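# Stack the striped spool green-end-up on a centred green cube

## Task

Finish with the green cube placed midway between the two arms and the striped spool upright on top of it with its green end facing up. Neither hand may be touching the cube or the spool at the end.

## Robot and tools

Robot: two arms on a table. left_arm carries a left hand and sits on the +y side; right_arm carries a right hand. Calibrated bases in the scene frame: left_arm (-0.008, +0.322, 0) m, quat_wxyz (+1.000, 0, 0, -0.014); right_arm (+0.037, -0.252, +0.002) m, quat_wxyz (+1.000, 0, 0, +0.014). Behind the arms there is a fixed post, and a camera stand sits between them just behind the bases. Loose objects may occasionally be nudged by outside pushes.

Frames: the scene frame has its origin at table height, midway between the nominal bases, with +z up and +x pointing out over the table. Reported hand positions and quaternions are in each arm's own base frame. Fixed cameras and the table use the scene frame. Motion offsets follow the axes of each arm's current Hand target.

Hand point: a spot 0.05 m in front of the palm and 0.15 m out from the wrist face. Its +z runs along the straight fingers and its +y out of the palm. Its +x runs across the palm, away from the thumb on the right hand and toward the thumb on the left hand. Straight fingers reach 0.06 to 0.07 m past the point, and their centre lines lie 0.06 m behind it along -y. A bracket on the little-finger side sticks out about 0.10 m across the palm and can strike things.

Row layout: every row has 28 numbers, each in [-1, 1], even when only one arm moves. The first 14 are for left_arm, the next 14 for right_arm. Each arm's block is dx, dy, dz, rx, ry, rz, then little, ring, middle, index, thumb_bend, thumb_turn, then force_limit, speed.
- Pose numbers are offsets, not poses. They count from that arm's Hand target at the start of the action (or of the move), along that target's own axes. 1.0 equals 0.6 m, or 180 degrees for rx, ry, rz, which together form one rotation vector. Every row of an action counts from that same start, not from the row before. Six zeros asks nothing new of an arm.
- Finger numbers: +1 means straight and open, -1 means curled. thumb_turn -1 puts the thumb in front of the palm, opposite the fingers; +1 puts it beside the palm.
- force_limit runs from about 0 N at -1 to 10 N at +1 (15 N for the two thumb motors).
- speed rises from almost zero at -1 to full speed at +0.48 and stays full above that.
- No value means 'unchanged'. To keep a hand as it is, resend the eight hand numbers of its last executed row. Before any row has run for it, send its hand_measured, hand_force_limit and hand_speed.

Grasping: with the thumb turned in, the hand can hold objects about 0.035 to 0.065 m thick. For a gentle close, use speed -0.94 or lower. To grip harder, raise force_limit and send a target more closed than hand_measured. To loosen, send a target more open than hand_measured.

Tools:
- execute_actions(actions, cameras): actions is a list of actions. Each action is a table of up to 15 rows, one row per 1/30 s step, lasting 0.5 s in total. A short table repeats its last row until the action ends. You get images only for an empty list or when you name cameras.
- move(target, speed, blend, blocking, cameras): target is one row or up to 15 rows. All offsets count from the Hand targets at the move's start, not from the previous target. speed is the path top speed in m/s, 0.002 to 4.3, default 0.25; turn rate is capped at twice that value in rad/s. blend is a corner radius in m; 0 means stop at each target. blocking=false returns after about 0.5 s while the motion continues. Paths are capped at 10 s and do not avoid obstacles. The result adds a move: line giving how it ended (done, off_target, moving, held, fault) plus any limits (paced = pose clipped, held = steps withheld).
- wait(seconds 0 to 3600): lets the scene run with no new commands.
- stop(): brakes a running move.
- zoom_image(camera, region [x0,y0,x1,y1]): region is in pixels, at most 504 by 504, on the newest image from that camera.
- show_instructions(): shows the reference pages.
- finished_scene(scene=1): ends the scene permanently.

Cameras: cam_head_left, cam_head_right, cam_high and cam_low are 896x504; cam_left_wrist and cam_right_wrist are 672x504 fisheye.

Results: for each arm you get end_effector_position (m) and end_effector_quat_wxyz in its base frame, the Hand target, joint positions, velocities and torques. For each hand you get hand_measured, hand_stopped_by (moving, target, force, stalled, fault), hand_load_n (fingertip newtons, positive when pushed open), hand_force_limit and hand_speed. Only hand_load_n reveals a lost grip, as it drops to about 0. Warning lines such as MOTOR HOT or FAULT may also appear.

Control quirks:
- Each step, commanded orientation is clipped to within 40 degrees of the measured one.
- Hands often settle 1 to 3 cm (sometimes 5 cm) short of the command, usually low. Resend the remaining distance as a fresh offset.
- An arm that is blocked keeps pressing. Command a target back past the hand point to relieve it.

Avoid: dropping things even a few millimetres, releasing objects that are still moving, fast impacts, hard shoves, and striking fixed or heavy objects. Never let the two hands press or collide with each other, and never close one hand on the other's fingers. Do not leave anything off the table. Prevent motor overheating from long stretched-out holds or pushing at unreachable poses, and avoid anything that causes an arm fault stop.

Each tool is called after "Emit:" in YAML: its name, and indented under it one key for each argument.

Reference images:

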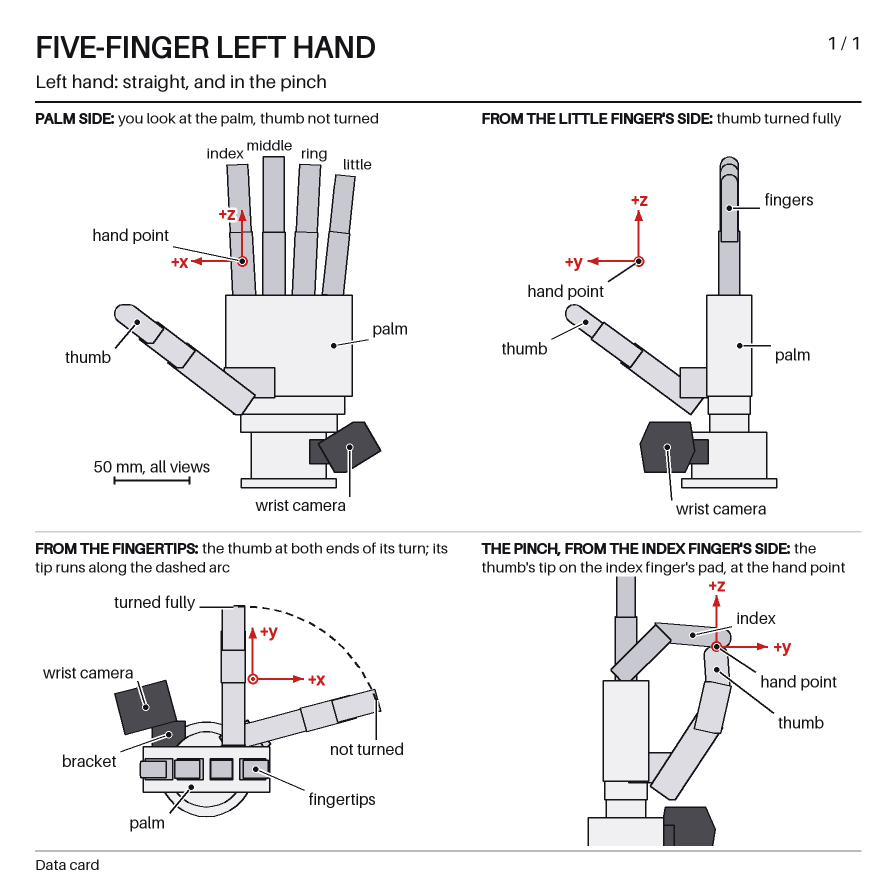

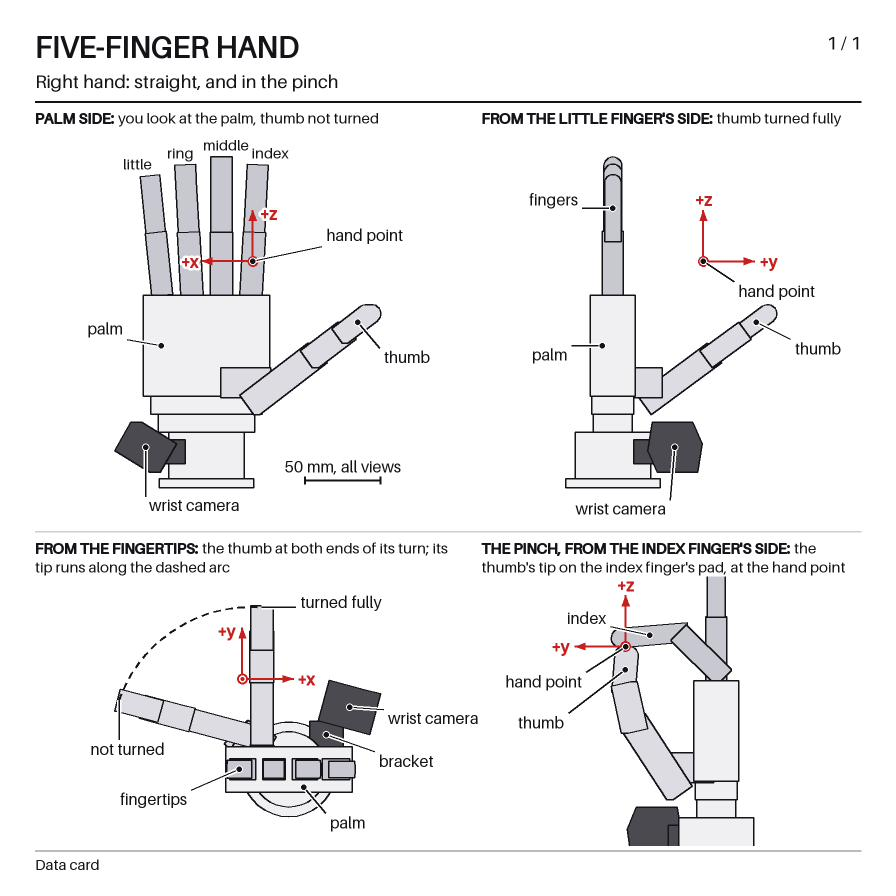

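## Session

Emit:
execute_actions:
  actions: []

Scene clock: 0.00 s.
left_arm: end_effector_position=(+0.5791, -0.5728, +0.3300) hand_measured=(+1.000, +1.000, +1.000, +1.000, +1.000, +1.000) hand_load_n=(+0.0, +0.0, +0.0, +0.0, +0.0, +0.0) hand_stopped_by=(target, target, target, target, target, target) hand_force_limit=0.00 hand_speed=-0.80 end_effector_quat_wxyz=(+0.381, +0.893, -0.230, +0.070) | right_arm: end_effector_position=(+0.1761, -0.3224, +0.2311) hand_measured=(+1.000, +1.000, +1.000, +1.000, +1.000, +1.000) hand_load_n=(+0.0, +0.0, +0.0, +0.0, +0.0, +0.0) hand_stopped_by=(target, target, target, target, target, target) hand_force_limit=0.00 hand_speed=-0.80 end_effector_quat_wxyz=(+0.567, -0.338, +0.732, -0.167)
Joint positions: left_arm=[-0.58 2.204 2.437 -1.342 0.674 -1.811] | right_arm=[-1.552 1.557 1.192 -1.589 -1.241 -1.123]
Joint velocities: within noise
Joint torques (N m): no reading
Heat: left arm: hottest elbow 32 °C; right arm: hottest waist 32 °C.
Hand target: left_arm +0.5823, -0.5748, +0.3295; +0.382, +0.892, -0.231, +0.073 | right_arm +0.1761, -0.3270, +0.2319; +0.566, -0.340, +0.732, -0.169

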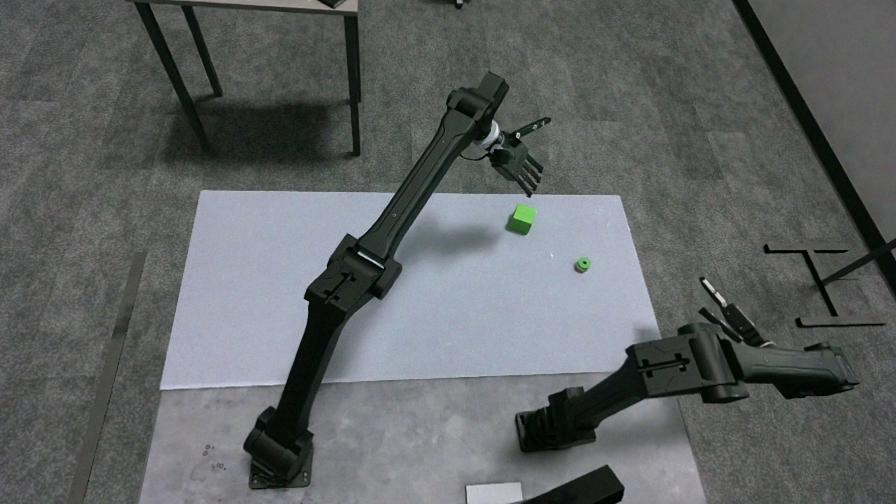

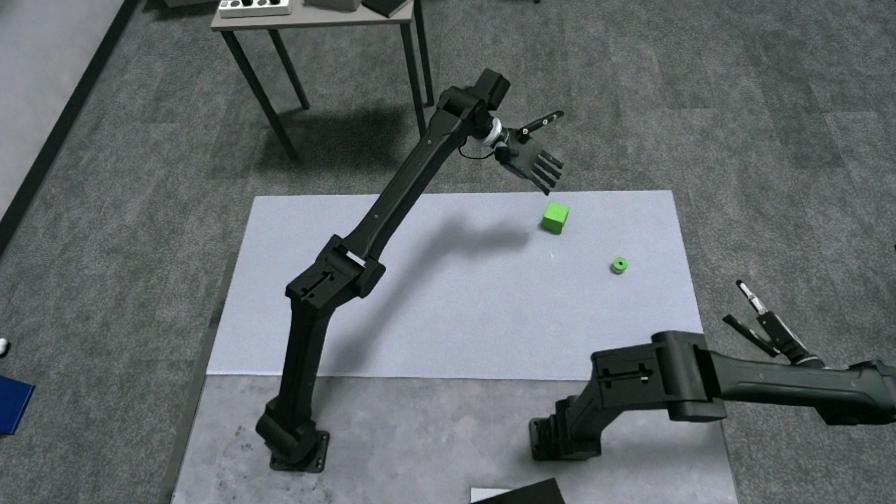

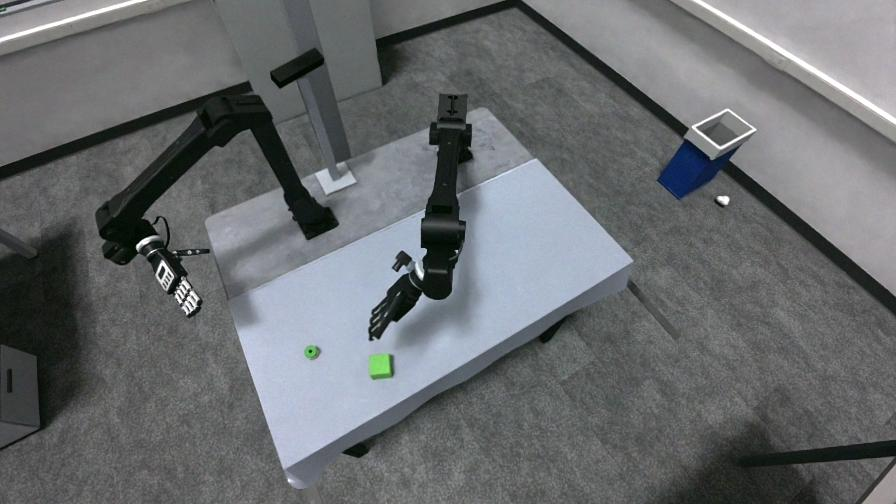

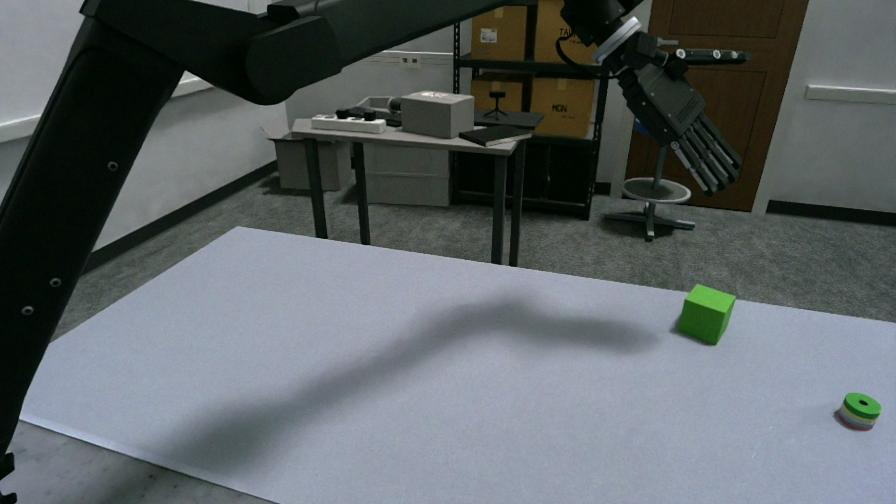

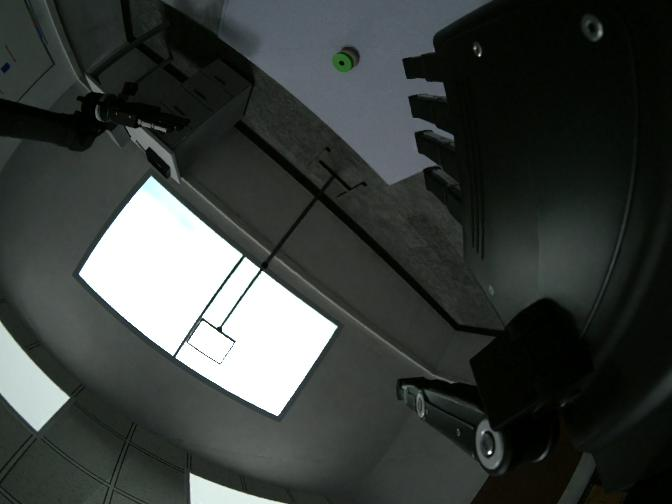

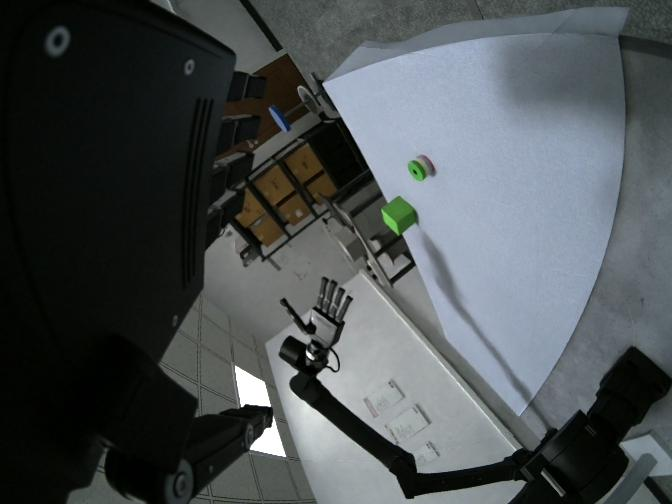

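Emit:
zoom_image:
  camera: "cam_low"
  region: [640, 240, 896, 460]

Emit:
zoom_image:
  camera: "cam_head_left"
  region: [460, 160, 640, 300]

Emit:
zoom_image:
  camera: "cam_head_right"
  region: [500, 160, 680, 300]

Emit:
zoom_image:
  camera: "cam_high"
  region: [260, 310, 440, 410]

Scaled by 1.969 from the camera's image (finer frame: 1280x720).

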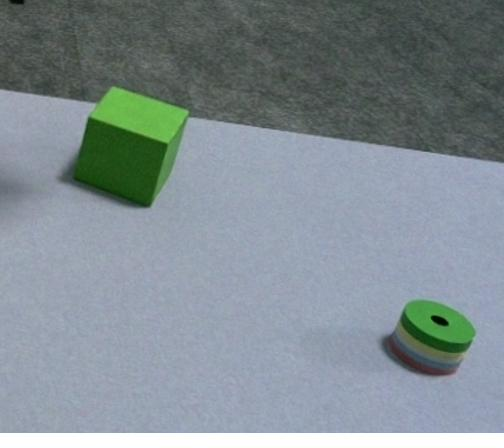

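Scaled by 2.800 from the camera's image (finer frame: 1280x720).

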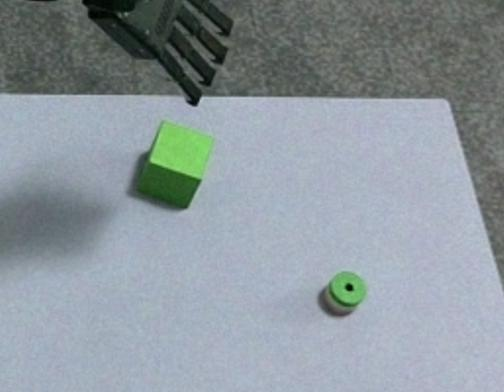

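Scaled by 2.800 from the camera's image (finer frame: 1280x720).

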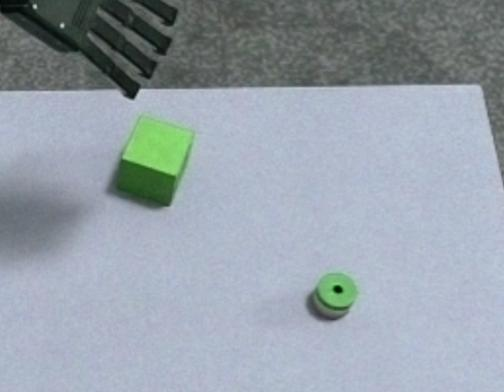

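Scaled by 2.800 from the camera's image (finer frame: 1280x720).

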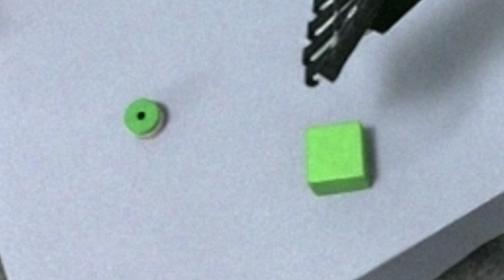

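Emit:
move:
  target: [-0.853,-0.525,-0.910,0.1278,0.2698,-0.2909,1,1,1,1,1,1,0,-0.8, 0,0,0,0,0,0,1,1,1,1,1,-1,0,-0.5]
  speed: 0.3
  cameras: ["cam_head_left","cam_high"]

Scene clock: 95.90 s.
left_arm: end_effector_position=(+0.2996, +0.1816, +0.3343) hand_measured=(+1.000, +1.000, +1.000, +1.000, +1.000, +1.000) hand_load_n=(+0.0, +0.0, +0.0, +0.0, +0.0, +0.0) hand_stopped_by=(target, target, target, target, target, target) hand_force_limit=0.00 hand_speed=-0.80 end_effector_quat_wxyz=(+0.266, +0.845, +0.370, +0.280) | right_arm: end_effector_position=(+0.1761, -0.3224, +0.2311) hand_measured=(+1.000, +1.000, +1.000, +1.000, +1.000, -1.000) hand_load_n=(+0.0, +0.0, +0.0, +0.0, +0.0, +0.0) hand_stopped_by=(target, target, target, target, target, target) hand_force_limit=0.00 hand_speed=-0.50 end_effector_quat_wxyz=(+0.567, -0.338, +0.732, -0.167)
Joint positions: left_arm=[1.098 1.012 1.033 -1.465 0.786 -1.35] | right_arm=[-1.552 1.557 1.192 -1.589 -1.241 -1.123]
Joint torques (N m): left_arm=[1.26 -4.84 11.58 0.34 0.72 0.11] | right_arm=[-0.09 -10.17 10.56 -0.08 -0.67 0]
Heat: left arm: hottest elbow 45 °C; right arm: hottest elbow 32 °C.
Hand target: left_arm +0.3030, +0.1873, +0.3494; +0.258, +0.848, +0.360, +0.290 | right_arm +0.1761, -0.3270, +0.2319; +0.566, -0.340, +0.732, -0.169
Off the commanded pose: left_arm 0.016 m, 2 deg | right_arm 0.005 m, 0 deg.
move: off_target (left_arm)

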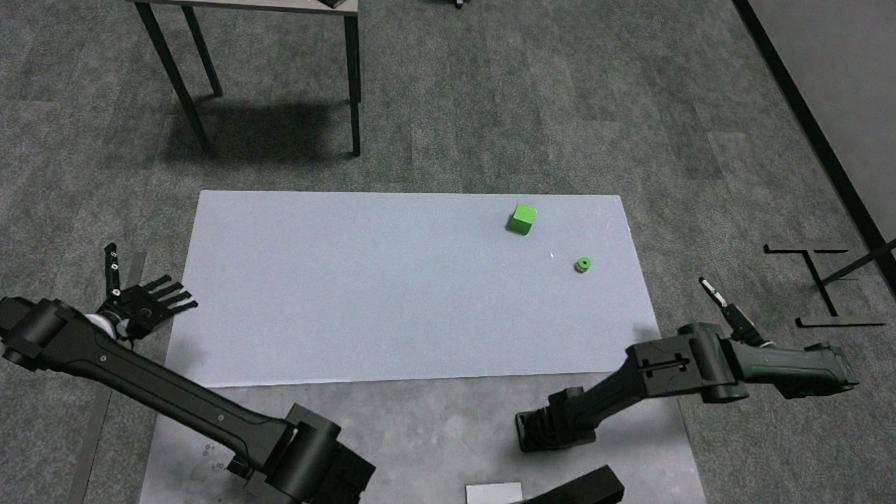

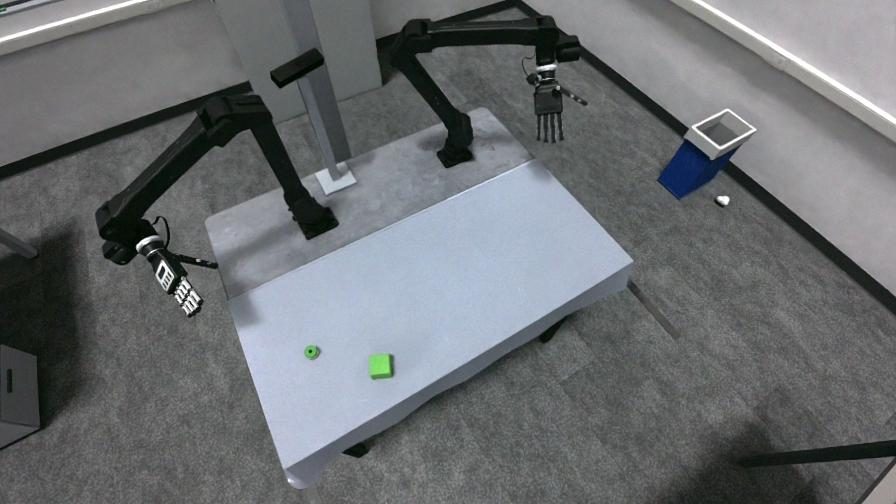

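Emit:
move:
  target: [0,0,0,0,0,0,1,1,1,1,1,1,0,-0.8, -0.3785,0.2223,0.7137,-0.0124,0.1784,-0.1887,1,1,1,1,1,-1,0,-0.5]
  speed: 0.25
  cameras: ["all"]

Scene clock: 106.00 s.
left_arm: end_effector_position=(+0.2996, +0.1816, +0.3343) hand_measured=(+1.000, +1.000, +1.000, +1.000, +1.000, +1.000) hand_load_n=(+0.0, +0.0, +0.0, +0.0, +0.0, +0.0) hand_stopped_by=(target, target, target, target, target, target) hand_force_limit=0.00 hand_speed=-0.80 end_effector_quat_wxyz=(+0.266, +0.845, +0.369, +0.281) | right_arm: end_effector_position=(+0.2840, -0.2989, +0.1135) hand_measured=(+1.000, +1.000, +1.000, +1.000, +1.000, -1.000) hand_load_n=(+0.0, +0.0, +0.0, +0.0, +0.0, +0.0) hand_stopped_by=(target, target, target, target, target, target) hand_force_limit=0.00 hand_speed=-0.50 end_effector_quat_wxyz=(+0.168, -0.244, +0.873, -0.388)
Joint positions: left_arm=[1.098 1.012 1.033 -1.465 0.786 -1.349] | right_arm=[-0.91 1.063 0.613 -0.248 -0.016 0.124]
Joint torques (N m): left_arm=[1.49 -4.13 11.6 0.17 0.7 0.09] | right_arm=[51.14 -13.27 10.61 3.32 0.11 0.01]
Heat: left arm: hottest elbow 44 °C; right arm: hottest waist 33 °C.
Hand target: left_arm +0.3030, +0.1873, +0.3494; +0.258, +0.848, +0.360, +0.290 | right_arm +0.5682, -0.0166, +0.1804; +0.265, -0.488, +0.731, -0.397
Off the commanded pose: left_arm 0.016 m, 2 deg | right_arm 0.406 m, 34 deg.
move: off_target (right_arm)
cam_left_wrist: T_world_to_cam=[[-0.27054, 0.77984, -0.5645, 0.13327], [0.21328, 0.62035, 0.75477, -0.43317], [0.93879, 0.0838, -0.33415, -0.06775]] pos_world=[0.19205, 0.17046, 0.37954]
cam_right_wrist: T_world_to_cam=[[-0.52826, 0.39632, -0.75091, 0.3526], [0.36539, 0.90441, 0.22029, 0.14469], [0.76644, -0.15801, -0.62257, -0.08503]] pos_world=[0.19857, -0.28404, 0.17996]

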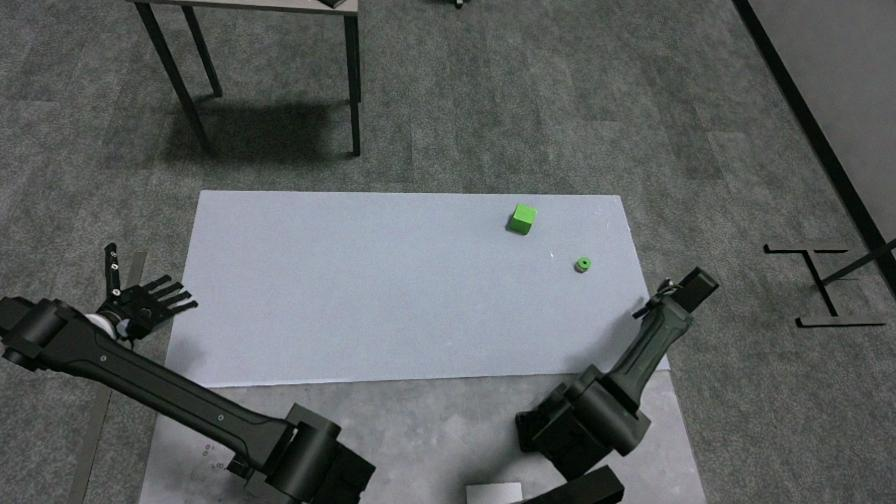

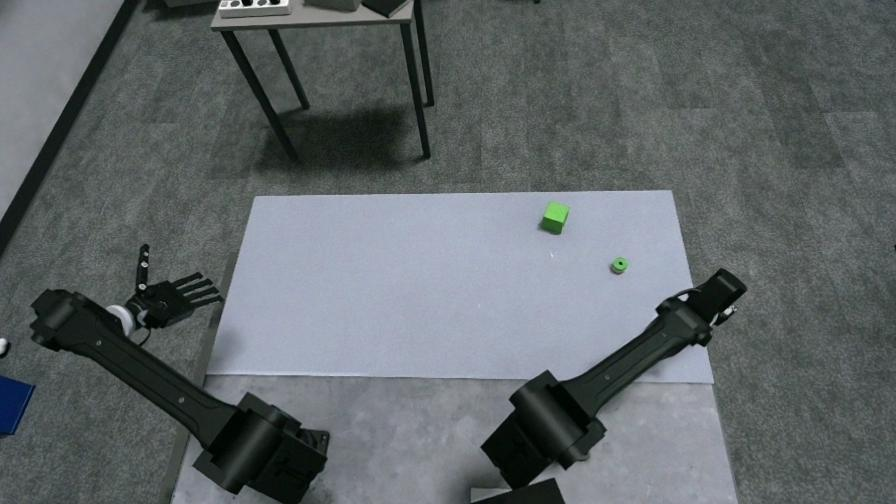

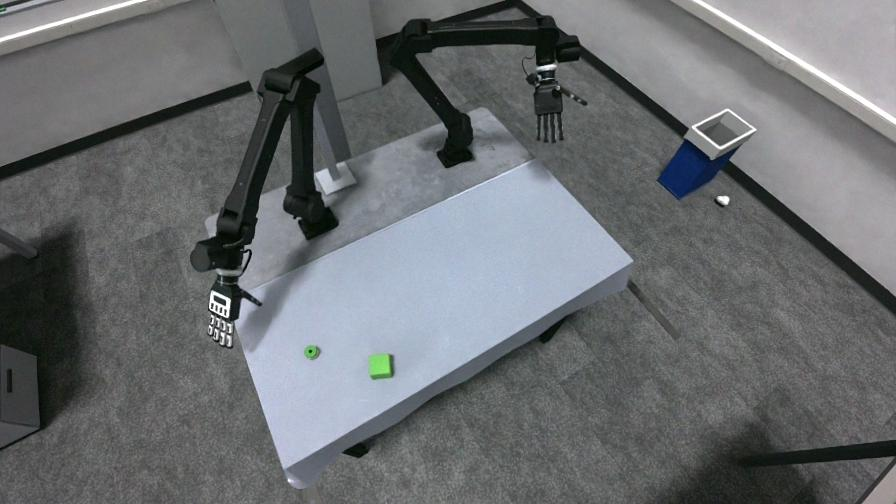

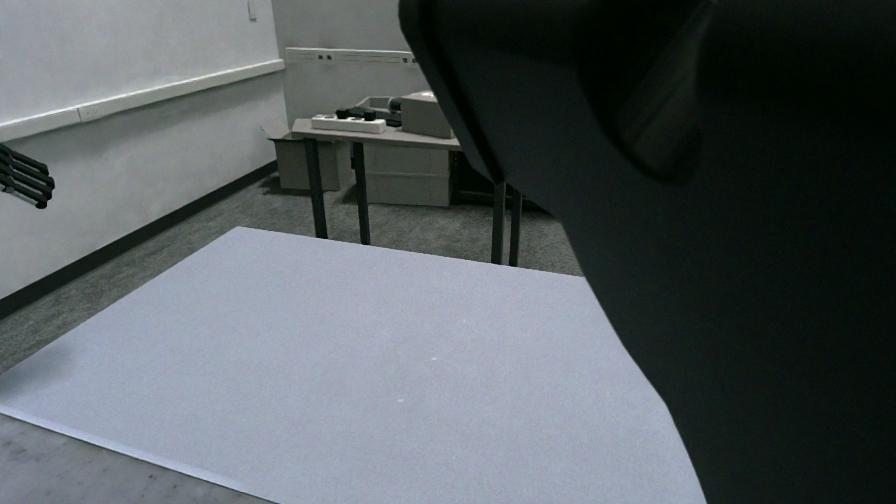

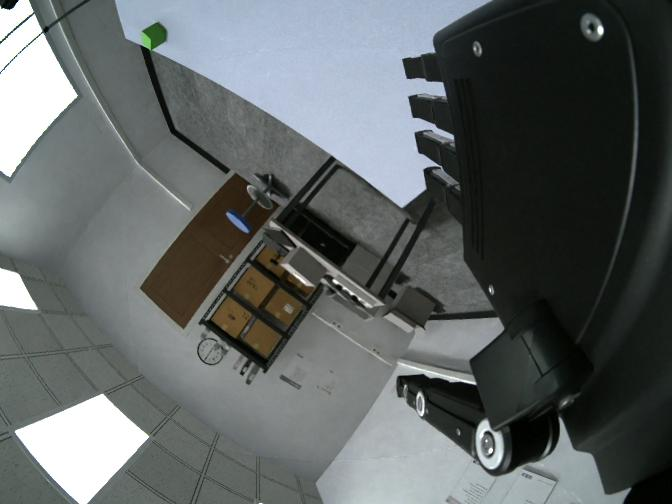

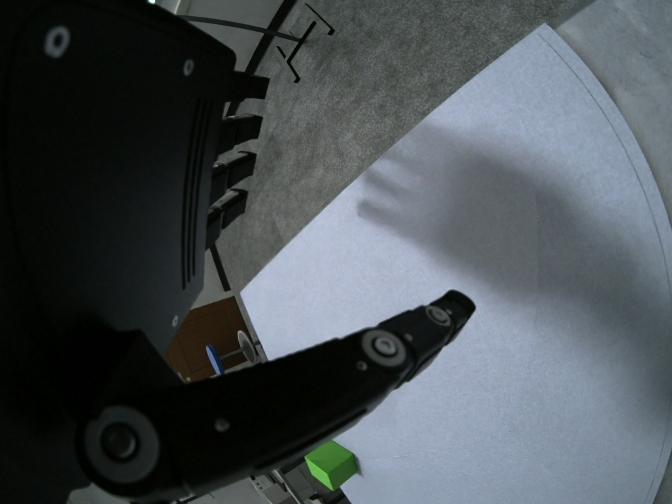

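Emit:
execute_actions:
  actions:
    - [[0,0,0,0,0,0,1,1,1,1,1,1,0,-0.8, 0.6732,0.2110,-0.1708,-0.0294,0.1292,0.1361,1,1,1,1,1,-1,0,-0.5]]
  cameras: ["cam_head_left","cam_high"]

Scene clock: 124.13 s.
left_arm: end_effector_position=(+0.2996, +0.1816, +0.3343) hand_measured=(+1.000, +1.000, +1.000, +1.000, +1.000, +1.000) hand_load_n=(+0.0, +0.0, +0.0, +0.0, +0.0, +0.0) hand_stopped_by=(target, target, target, target, target, target) hand_force_limit=0.00 hand_speed=-0.80 end_effector_quat_wxyz=(+0.266, +0.845, +0.369, +0.281) | right_arm: end_effector_position=(+0.2657, -0.3203, +0.1208) hand_measured=(+1.000, +1.000, +1.000, +1.000, +1.000, -1.000) hand_load_n=(+0.0, +0.0, +0.0, +0.0, +0.0, +0.0) hand_stopped_by=(target, target, target, target, target, target) hand_force_limit=0.00 hand_speed=-0.50 end_effector_quat_wxyz=(+0.170, -0.242, +0.874, -0.386)
Joint positions: left_arm=[1.098 1.012 1.033 -1.465 0.786 -1.349] | right_arm=[-1.002 1.076 0.643 -0.27 -0.088 0.069]
Joint torques (N m): left_arm=[1.32 -4.31 11.55 0.27 0.75 0.09] | right_arm=[-0.38 -4.13 14.71 1.66 -0.12 -0.11]
Heat: left arm: hottest elbow 44 °C; right arm: hottest waist 52 °C.
Hand target: left_arm +0.3030, +0.1873, +0.3494; +0.258, +0.848, +0.360, +0.290 | right_arm +0.2703, -0.3301, +0.1298; +0.169, -0.245, +0.872, -0.388
Off the commanded pose: left_arm 0.016 m, 2 deg | right_arm 0.014 m, 0 deg.

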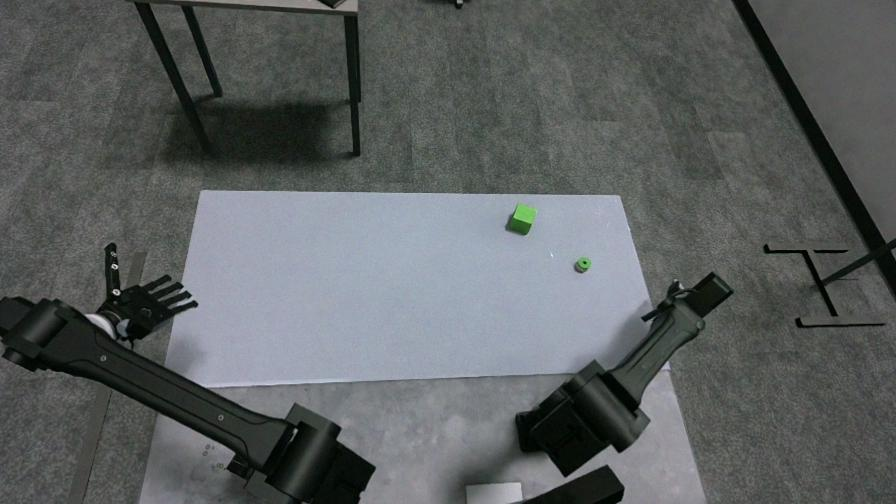

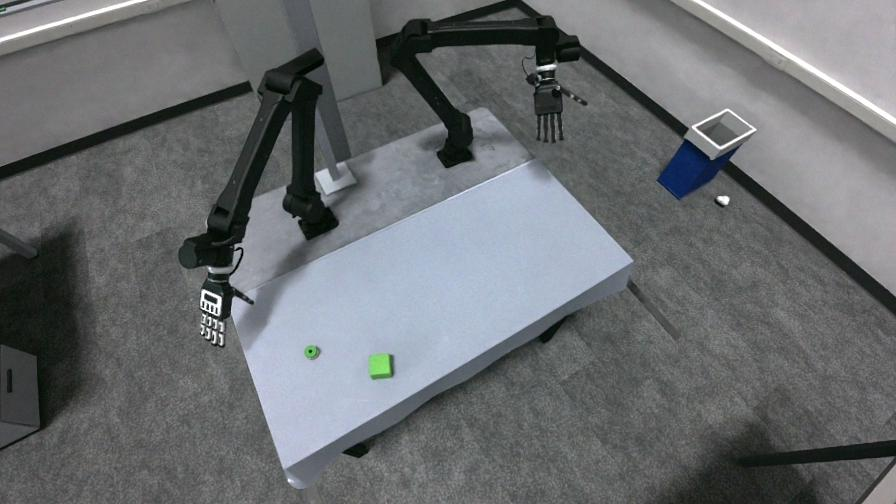

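Emit:
move:
  target: [0,0,0,0,0,0,1,1,1,1,1,1,0,-0.8, -0.0140,-0.2973,0.1725,0,0,0,1,1,1,1,1,-1,0,-0.5]
  speed: 0.25
  cameras: ["cam_head_left","cam_high"]

Scene clock: 137.97 s.
left_arm: end_effector_position=(+0.2996, +0.1816, +0.3343) hand_measured=(+1.000, +1.000, +1.000, +1.000, +1.000, +1.000) hand_load_n=(+0.0, +0.0, -0.5, +0.0, +0.0, +0.0) hand_stopped_by=(target, target, target, target, target, target) hand_force_limit=0.00 hand_speed=-0.80 end_effector_quat_wxyz=(+0.266, +0.845, +0.369, +0.281) | right_arm: end_effector_position=(+0.3689, -0.4838, +0.1966) hand_measured=(+1.000, +1.000, +1.000, +1.000, +1.000, -1.000) hand_load_n=(+0.0, +0.0, +0.0, +0.0, +0.0, +0.0) hand_stopped_by=(target, target, target, target, target, target) hand_force_limit=0.00 hand_speed=-0.50 end_effector_quat_wxyz=(+0.168, -0.241, +0.873, -0.389)
Joint positions: left_arm=[1.098 1.012 1.033 -1.465 0.786 -1.349] | right_arm=[-1.002 1.525 1.258 -0.43 -0.083 0.069]
Joint torques (N m): left_arm=[1.38 -4.25 11.64 0.06 0.73 0.09] | right_arm=[0.73 -10.81 15.61 1.7 0.07 -0.02]
Heat: left arm: hottest elbow 45 °C; right arm: hottest waist 48 °C.
Hand target: left_arm +0.3030, +0.1873, +0.3494; +0.258, +0.848, +0.360, +0.290 | right_arm +0.3802, -0.4901, +0.1998; +0.169, -0.245, +0.872, -0.388
Off the commanded pose: left_arm 0.016 m, 2 deg | right_arm 0.013 m, 1 deg.
move: off_target (right_arm)

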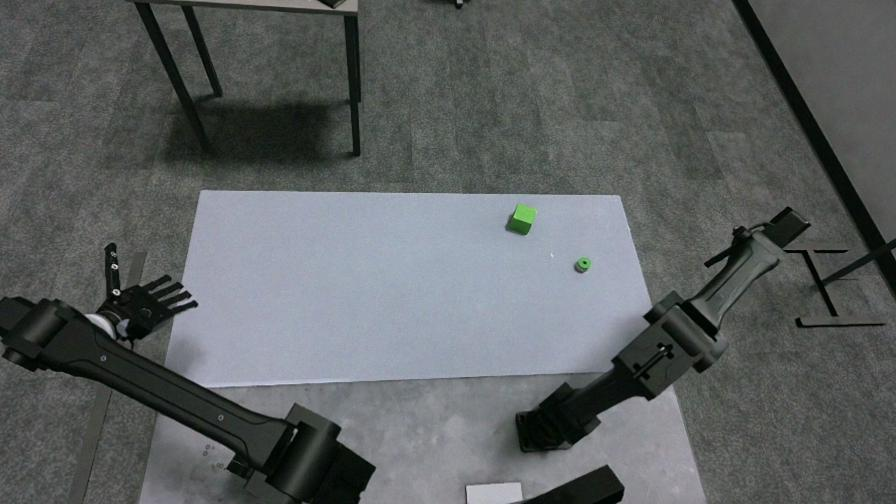

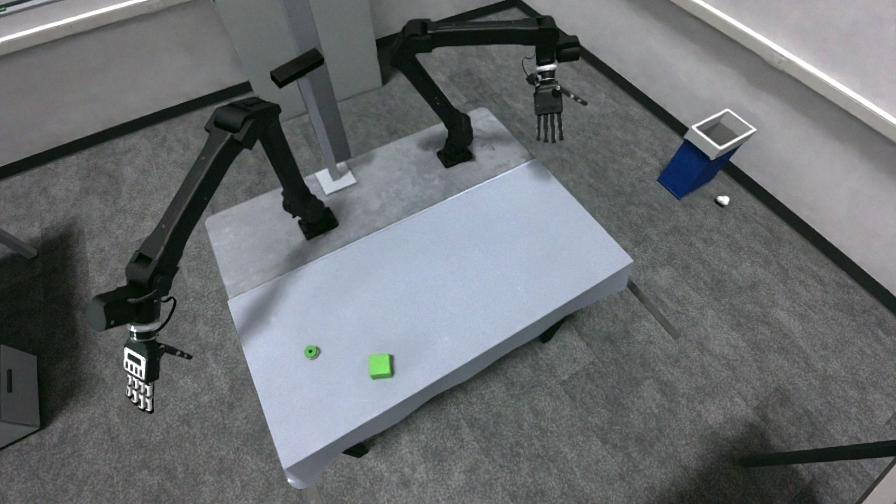

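Emit:
move:
  target: [0,0,0,0,0,0,1,1,1,1,1,1,0,-0.8, -0.6940,0.3888,-0.2952,0.0290,-0.1286,-0.1360,1,1,1,1,1,-1,0,-0.5]
  speed: 0.25
  cameras: ["all"]

Scene clock: 146.80 s.
left_arm: end_effector_position=(+0.2996, +0.1816, +0.3343) hand_measured=(+1.000, +1.000, +1.000, +1.000, +1.000, +1.000) hand_load_n=(+0.0, +0.0, +0.0, +0.0, +0.0, +0.0) hand_stopped_by=(target, target, target, target, target, target) hand_force_limit=0.00 hand_speed=-0.80 end_effector_quat_wxyz=(+0.266, +0.845, +0.369, +0.281) | right_arm: end_effector_position=(+0.5477, -0.0148, +0.1635) hand_measured=(+1.000, +1.000, +1.000, +1.000, +1.000, -1.000) hand_load_n=(+0.0, +0.0, +0.0, +0.0, +0.0, +0.0) hand_stopped_by=(target, target, target, target, target, target) hand_force_limit=0.00 hand_speed=-0.50 end_effector_quat_wxyz=(+0.248, -0.502, +0.733, -0.386)
Joint positions: left_arm=[1.098 1.012 1.033 -1.465 0.786 -1.349] | right_arm=[0.016 1.364 0.977 -0.272 0.335 0.221]
Joint torques (N m): left_arm=[1.67 -4.6 11.67 0.17 0.74 0.11] | right_arm=[-0.56 -8.64 15.2 3.34 0.29 0.06]
Heat: left arm: hottest elbow 45 °C; right arm: hottest waist 46 °C.
Hand target: left_arm +0.3030, +0.1873, +0.3494; +0.258, +0.848, +0.360, +0.290 | right_arm +0.5680, -0.0174, +0.1796; +0.264, -0.488, +0.731, -0.397
Off the commanded pose: left_arm 0.016 m, 2 deg | right_arm 0.026 m, 3 deg.
move: off_target (right_arm)
cam_left_wrist: T_world_to_cam=[[-0.27054, 0.77984, -0.5645, 0.13327], [0.21328, 0.62035, 0.75477, -0.43317], [0.93879, 0.0838, -0.33415, -0.06775]] pos_world=[0.19205, 0.17046, 0.37954]
cam_right_wrist: T_world_to_cam=[[-0.63563, -0.08028, -0.76781, 0.47134], [-0.20537, 0.97632, 0.06794, 0.11904], [0.74417, 0.20087, -0.63707, -0.1914]] pos_world=[0.46648, -0.03994, 0.23187]

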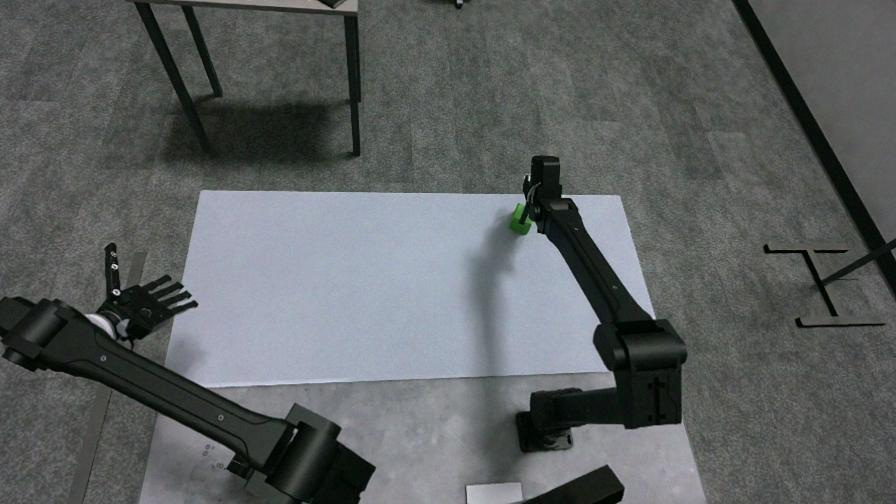

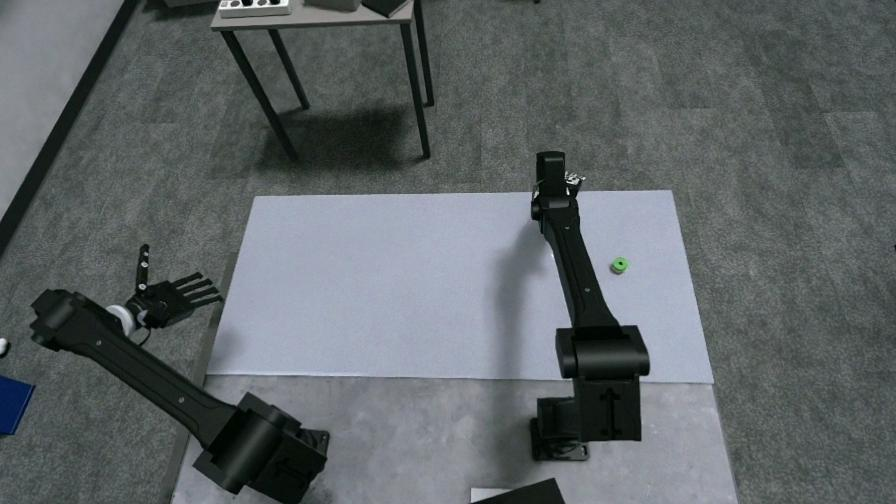

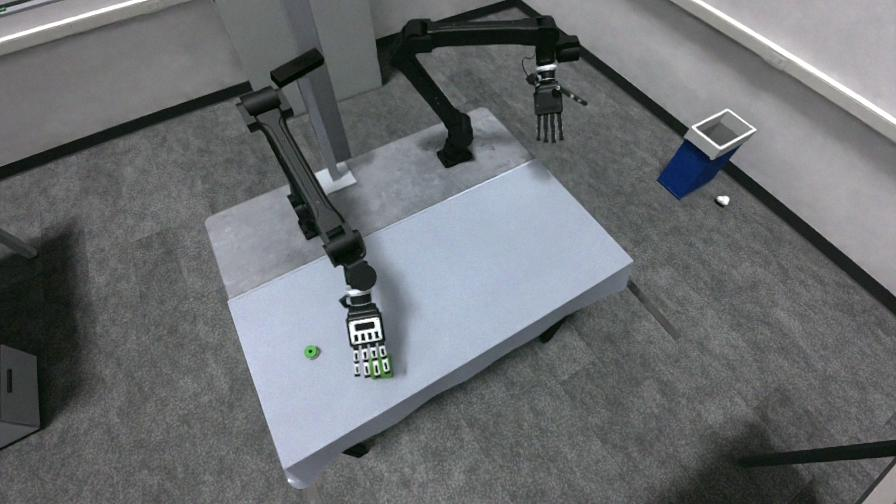

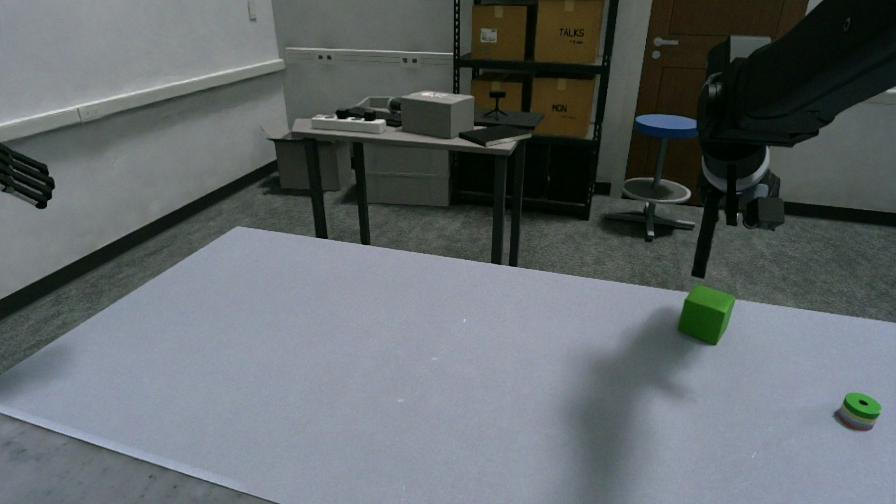

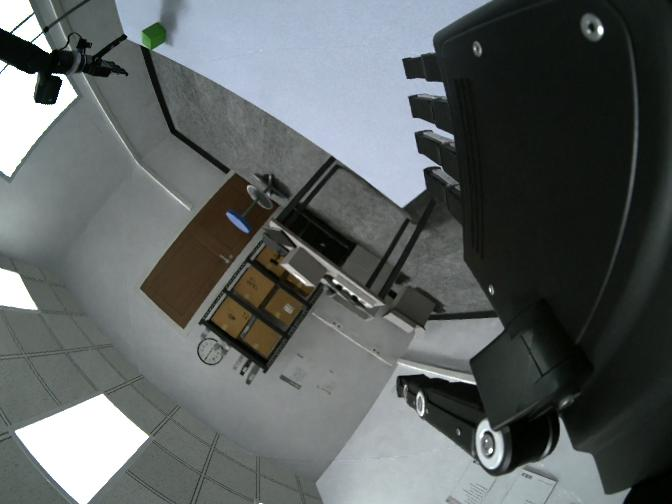

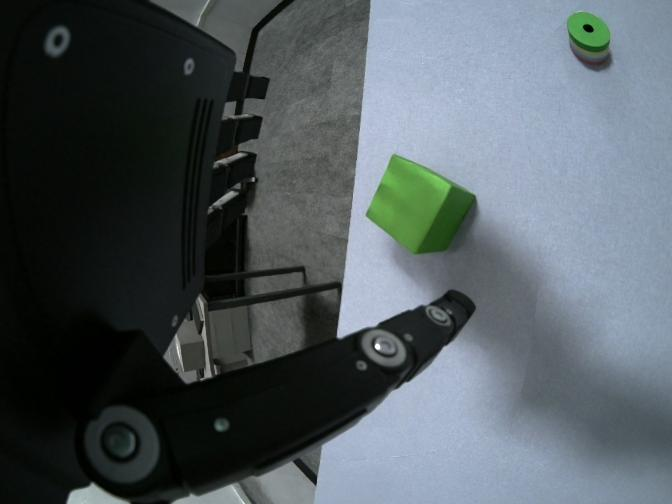

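Emit:
zoom_image:
  camera: "cam_right_wrist"
  region: [340, 130, 500, 270]

Emit:
zoom_image:
  camera: "cam_low"
  region: [620, 140, 860, 360]

Scaled by 3.150 from the camera's image (finer frame: 960x720).

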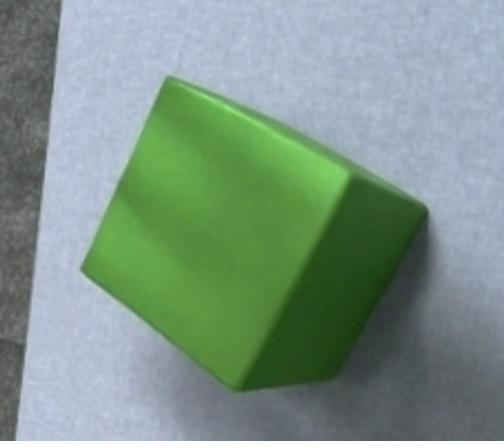

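Scaled by 2.100 from the camera's image (finer frame: 1280x720).

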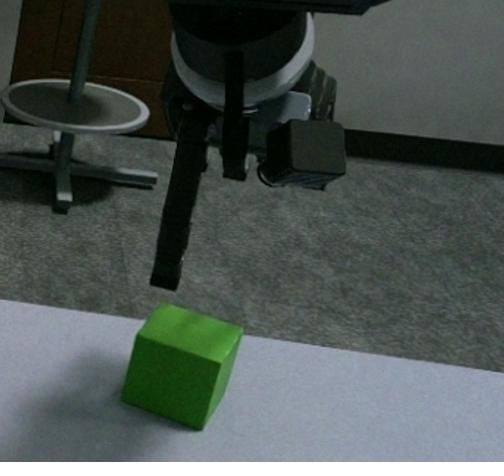

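Emit:
zoom_image:
  camera: "cam_low"
  region: [670, 270, 750, 350]

Emit:
zoom_image:
  camera: "cam_low"
  region: [820, 370, 896, 446]

Scaled by 6.300 from the camera's image (finer frame: 1280x720).

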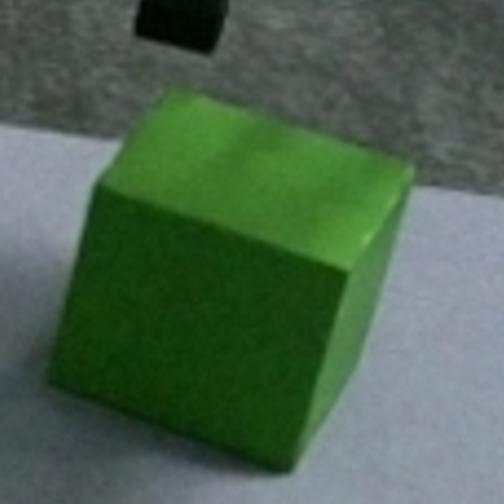

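Scaled by 6.632 from the camera's image (finer frame: 1280x720).

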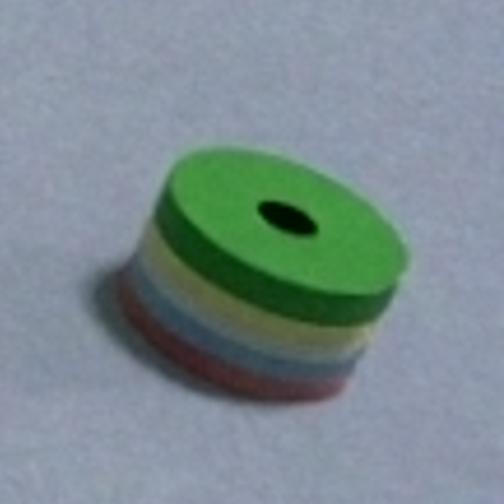

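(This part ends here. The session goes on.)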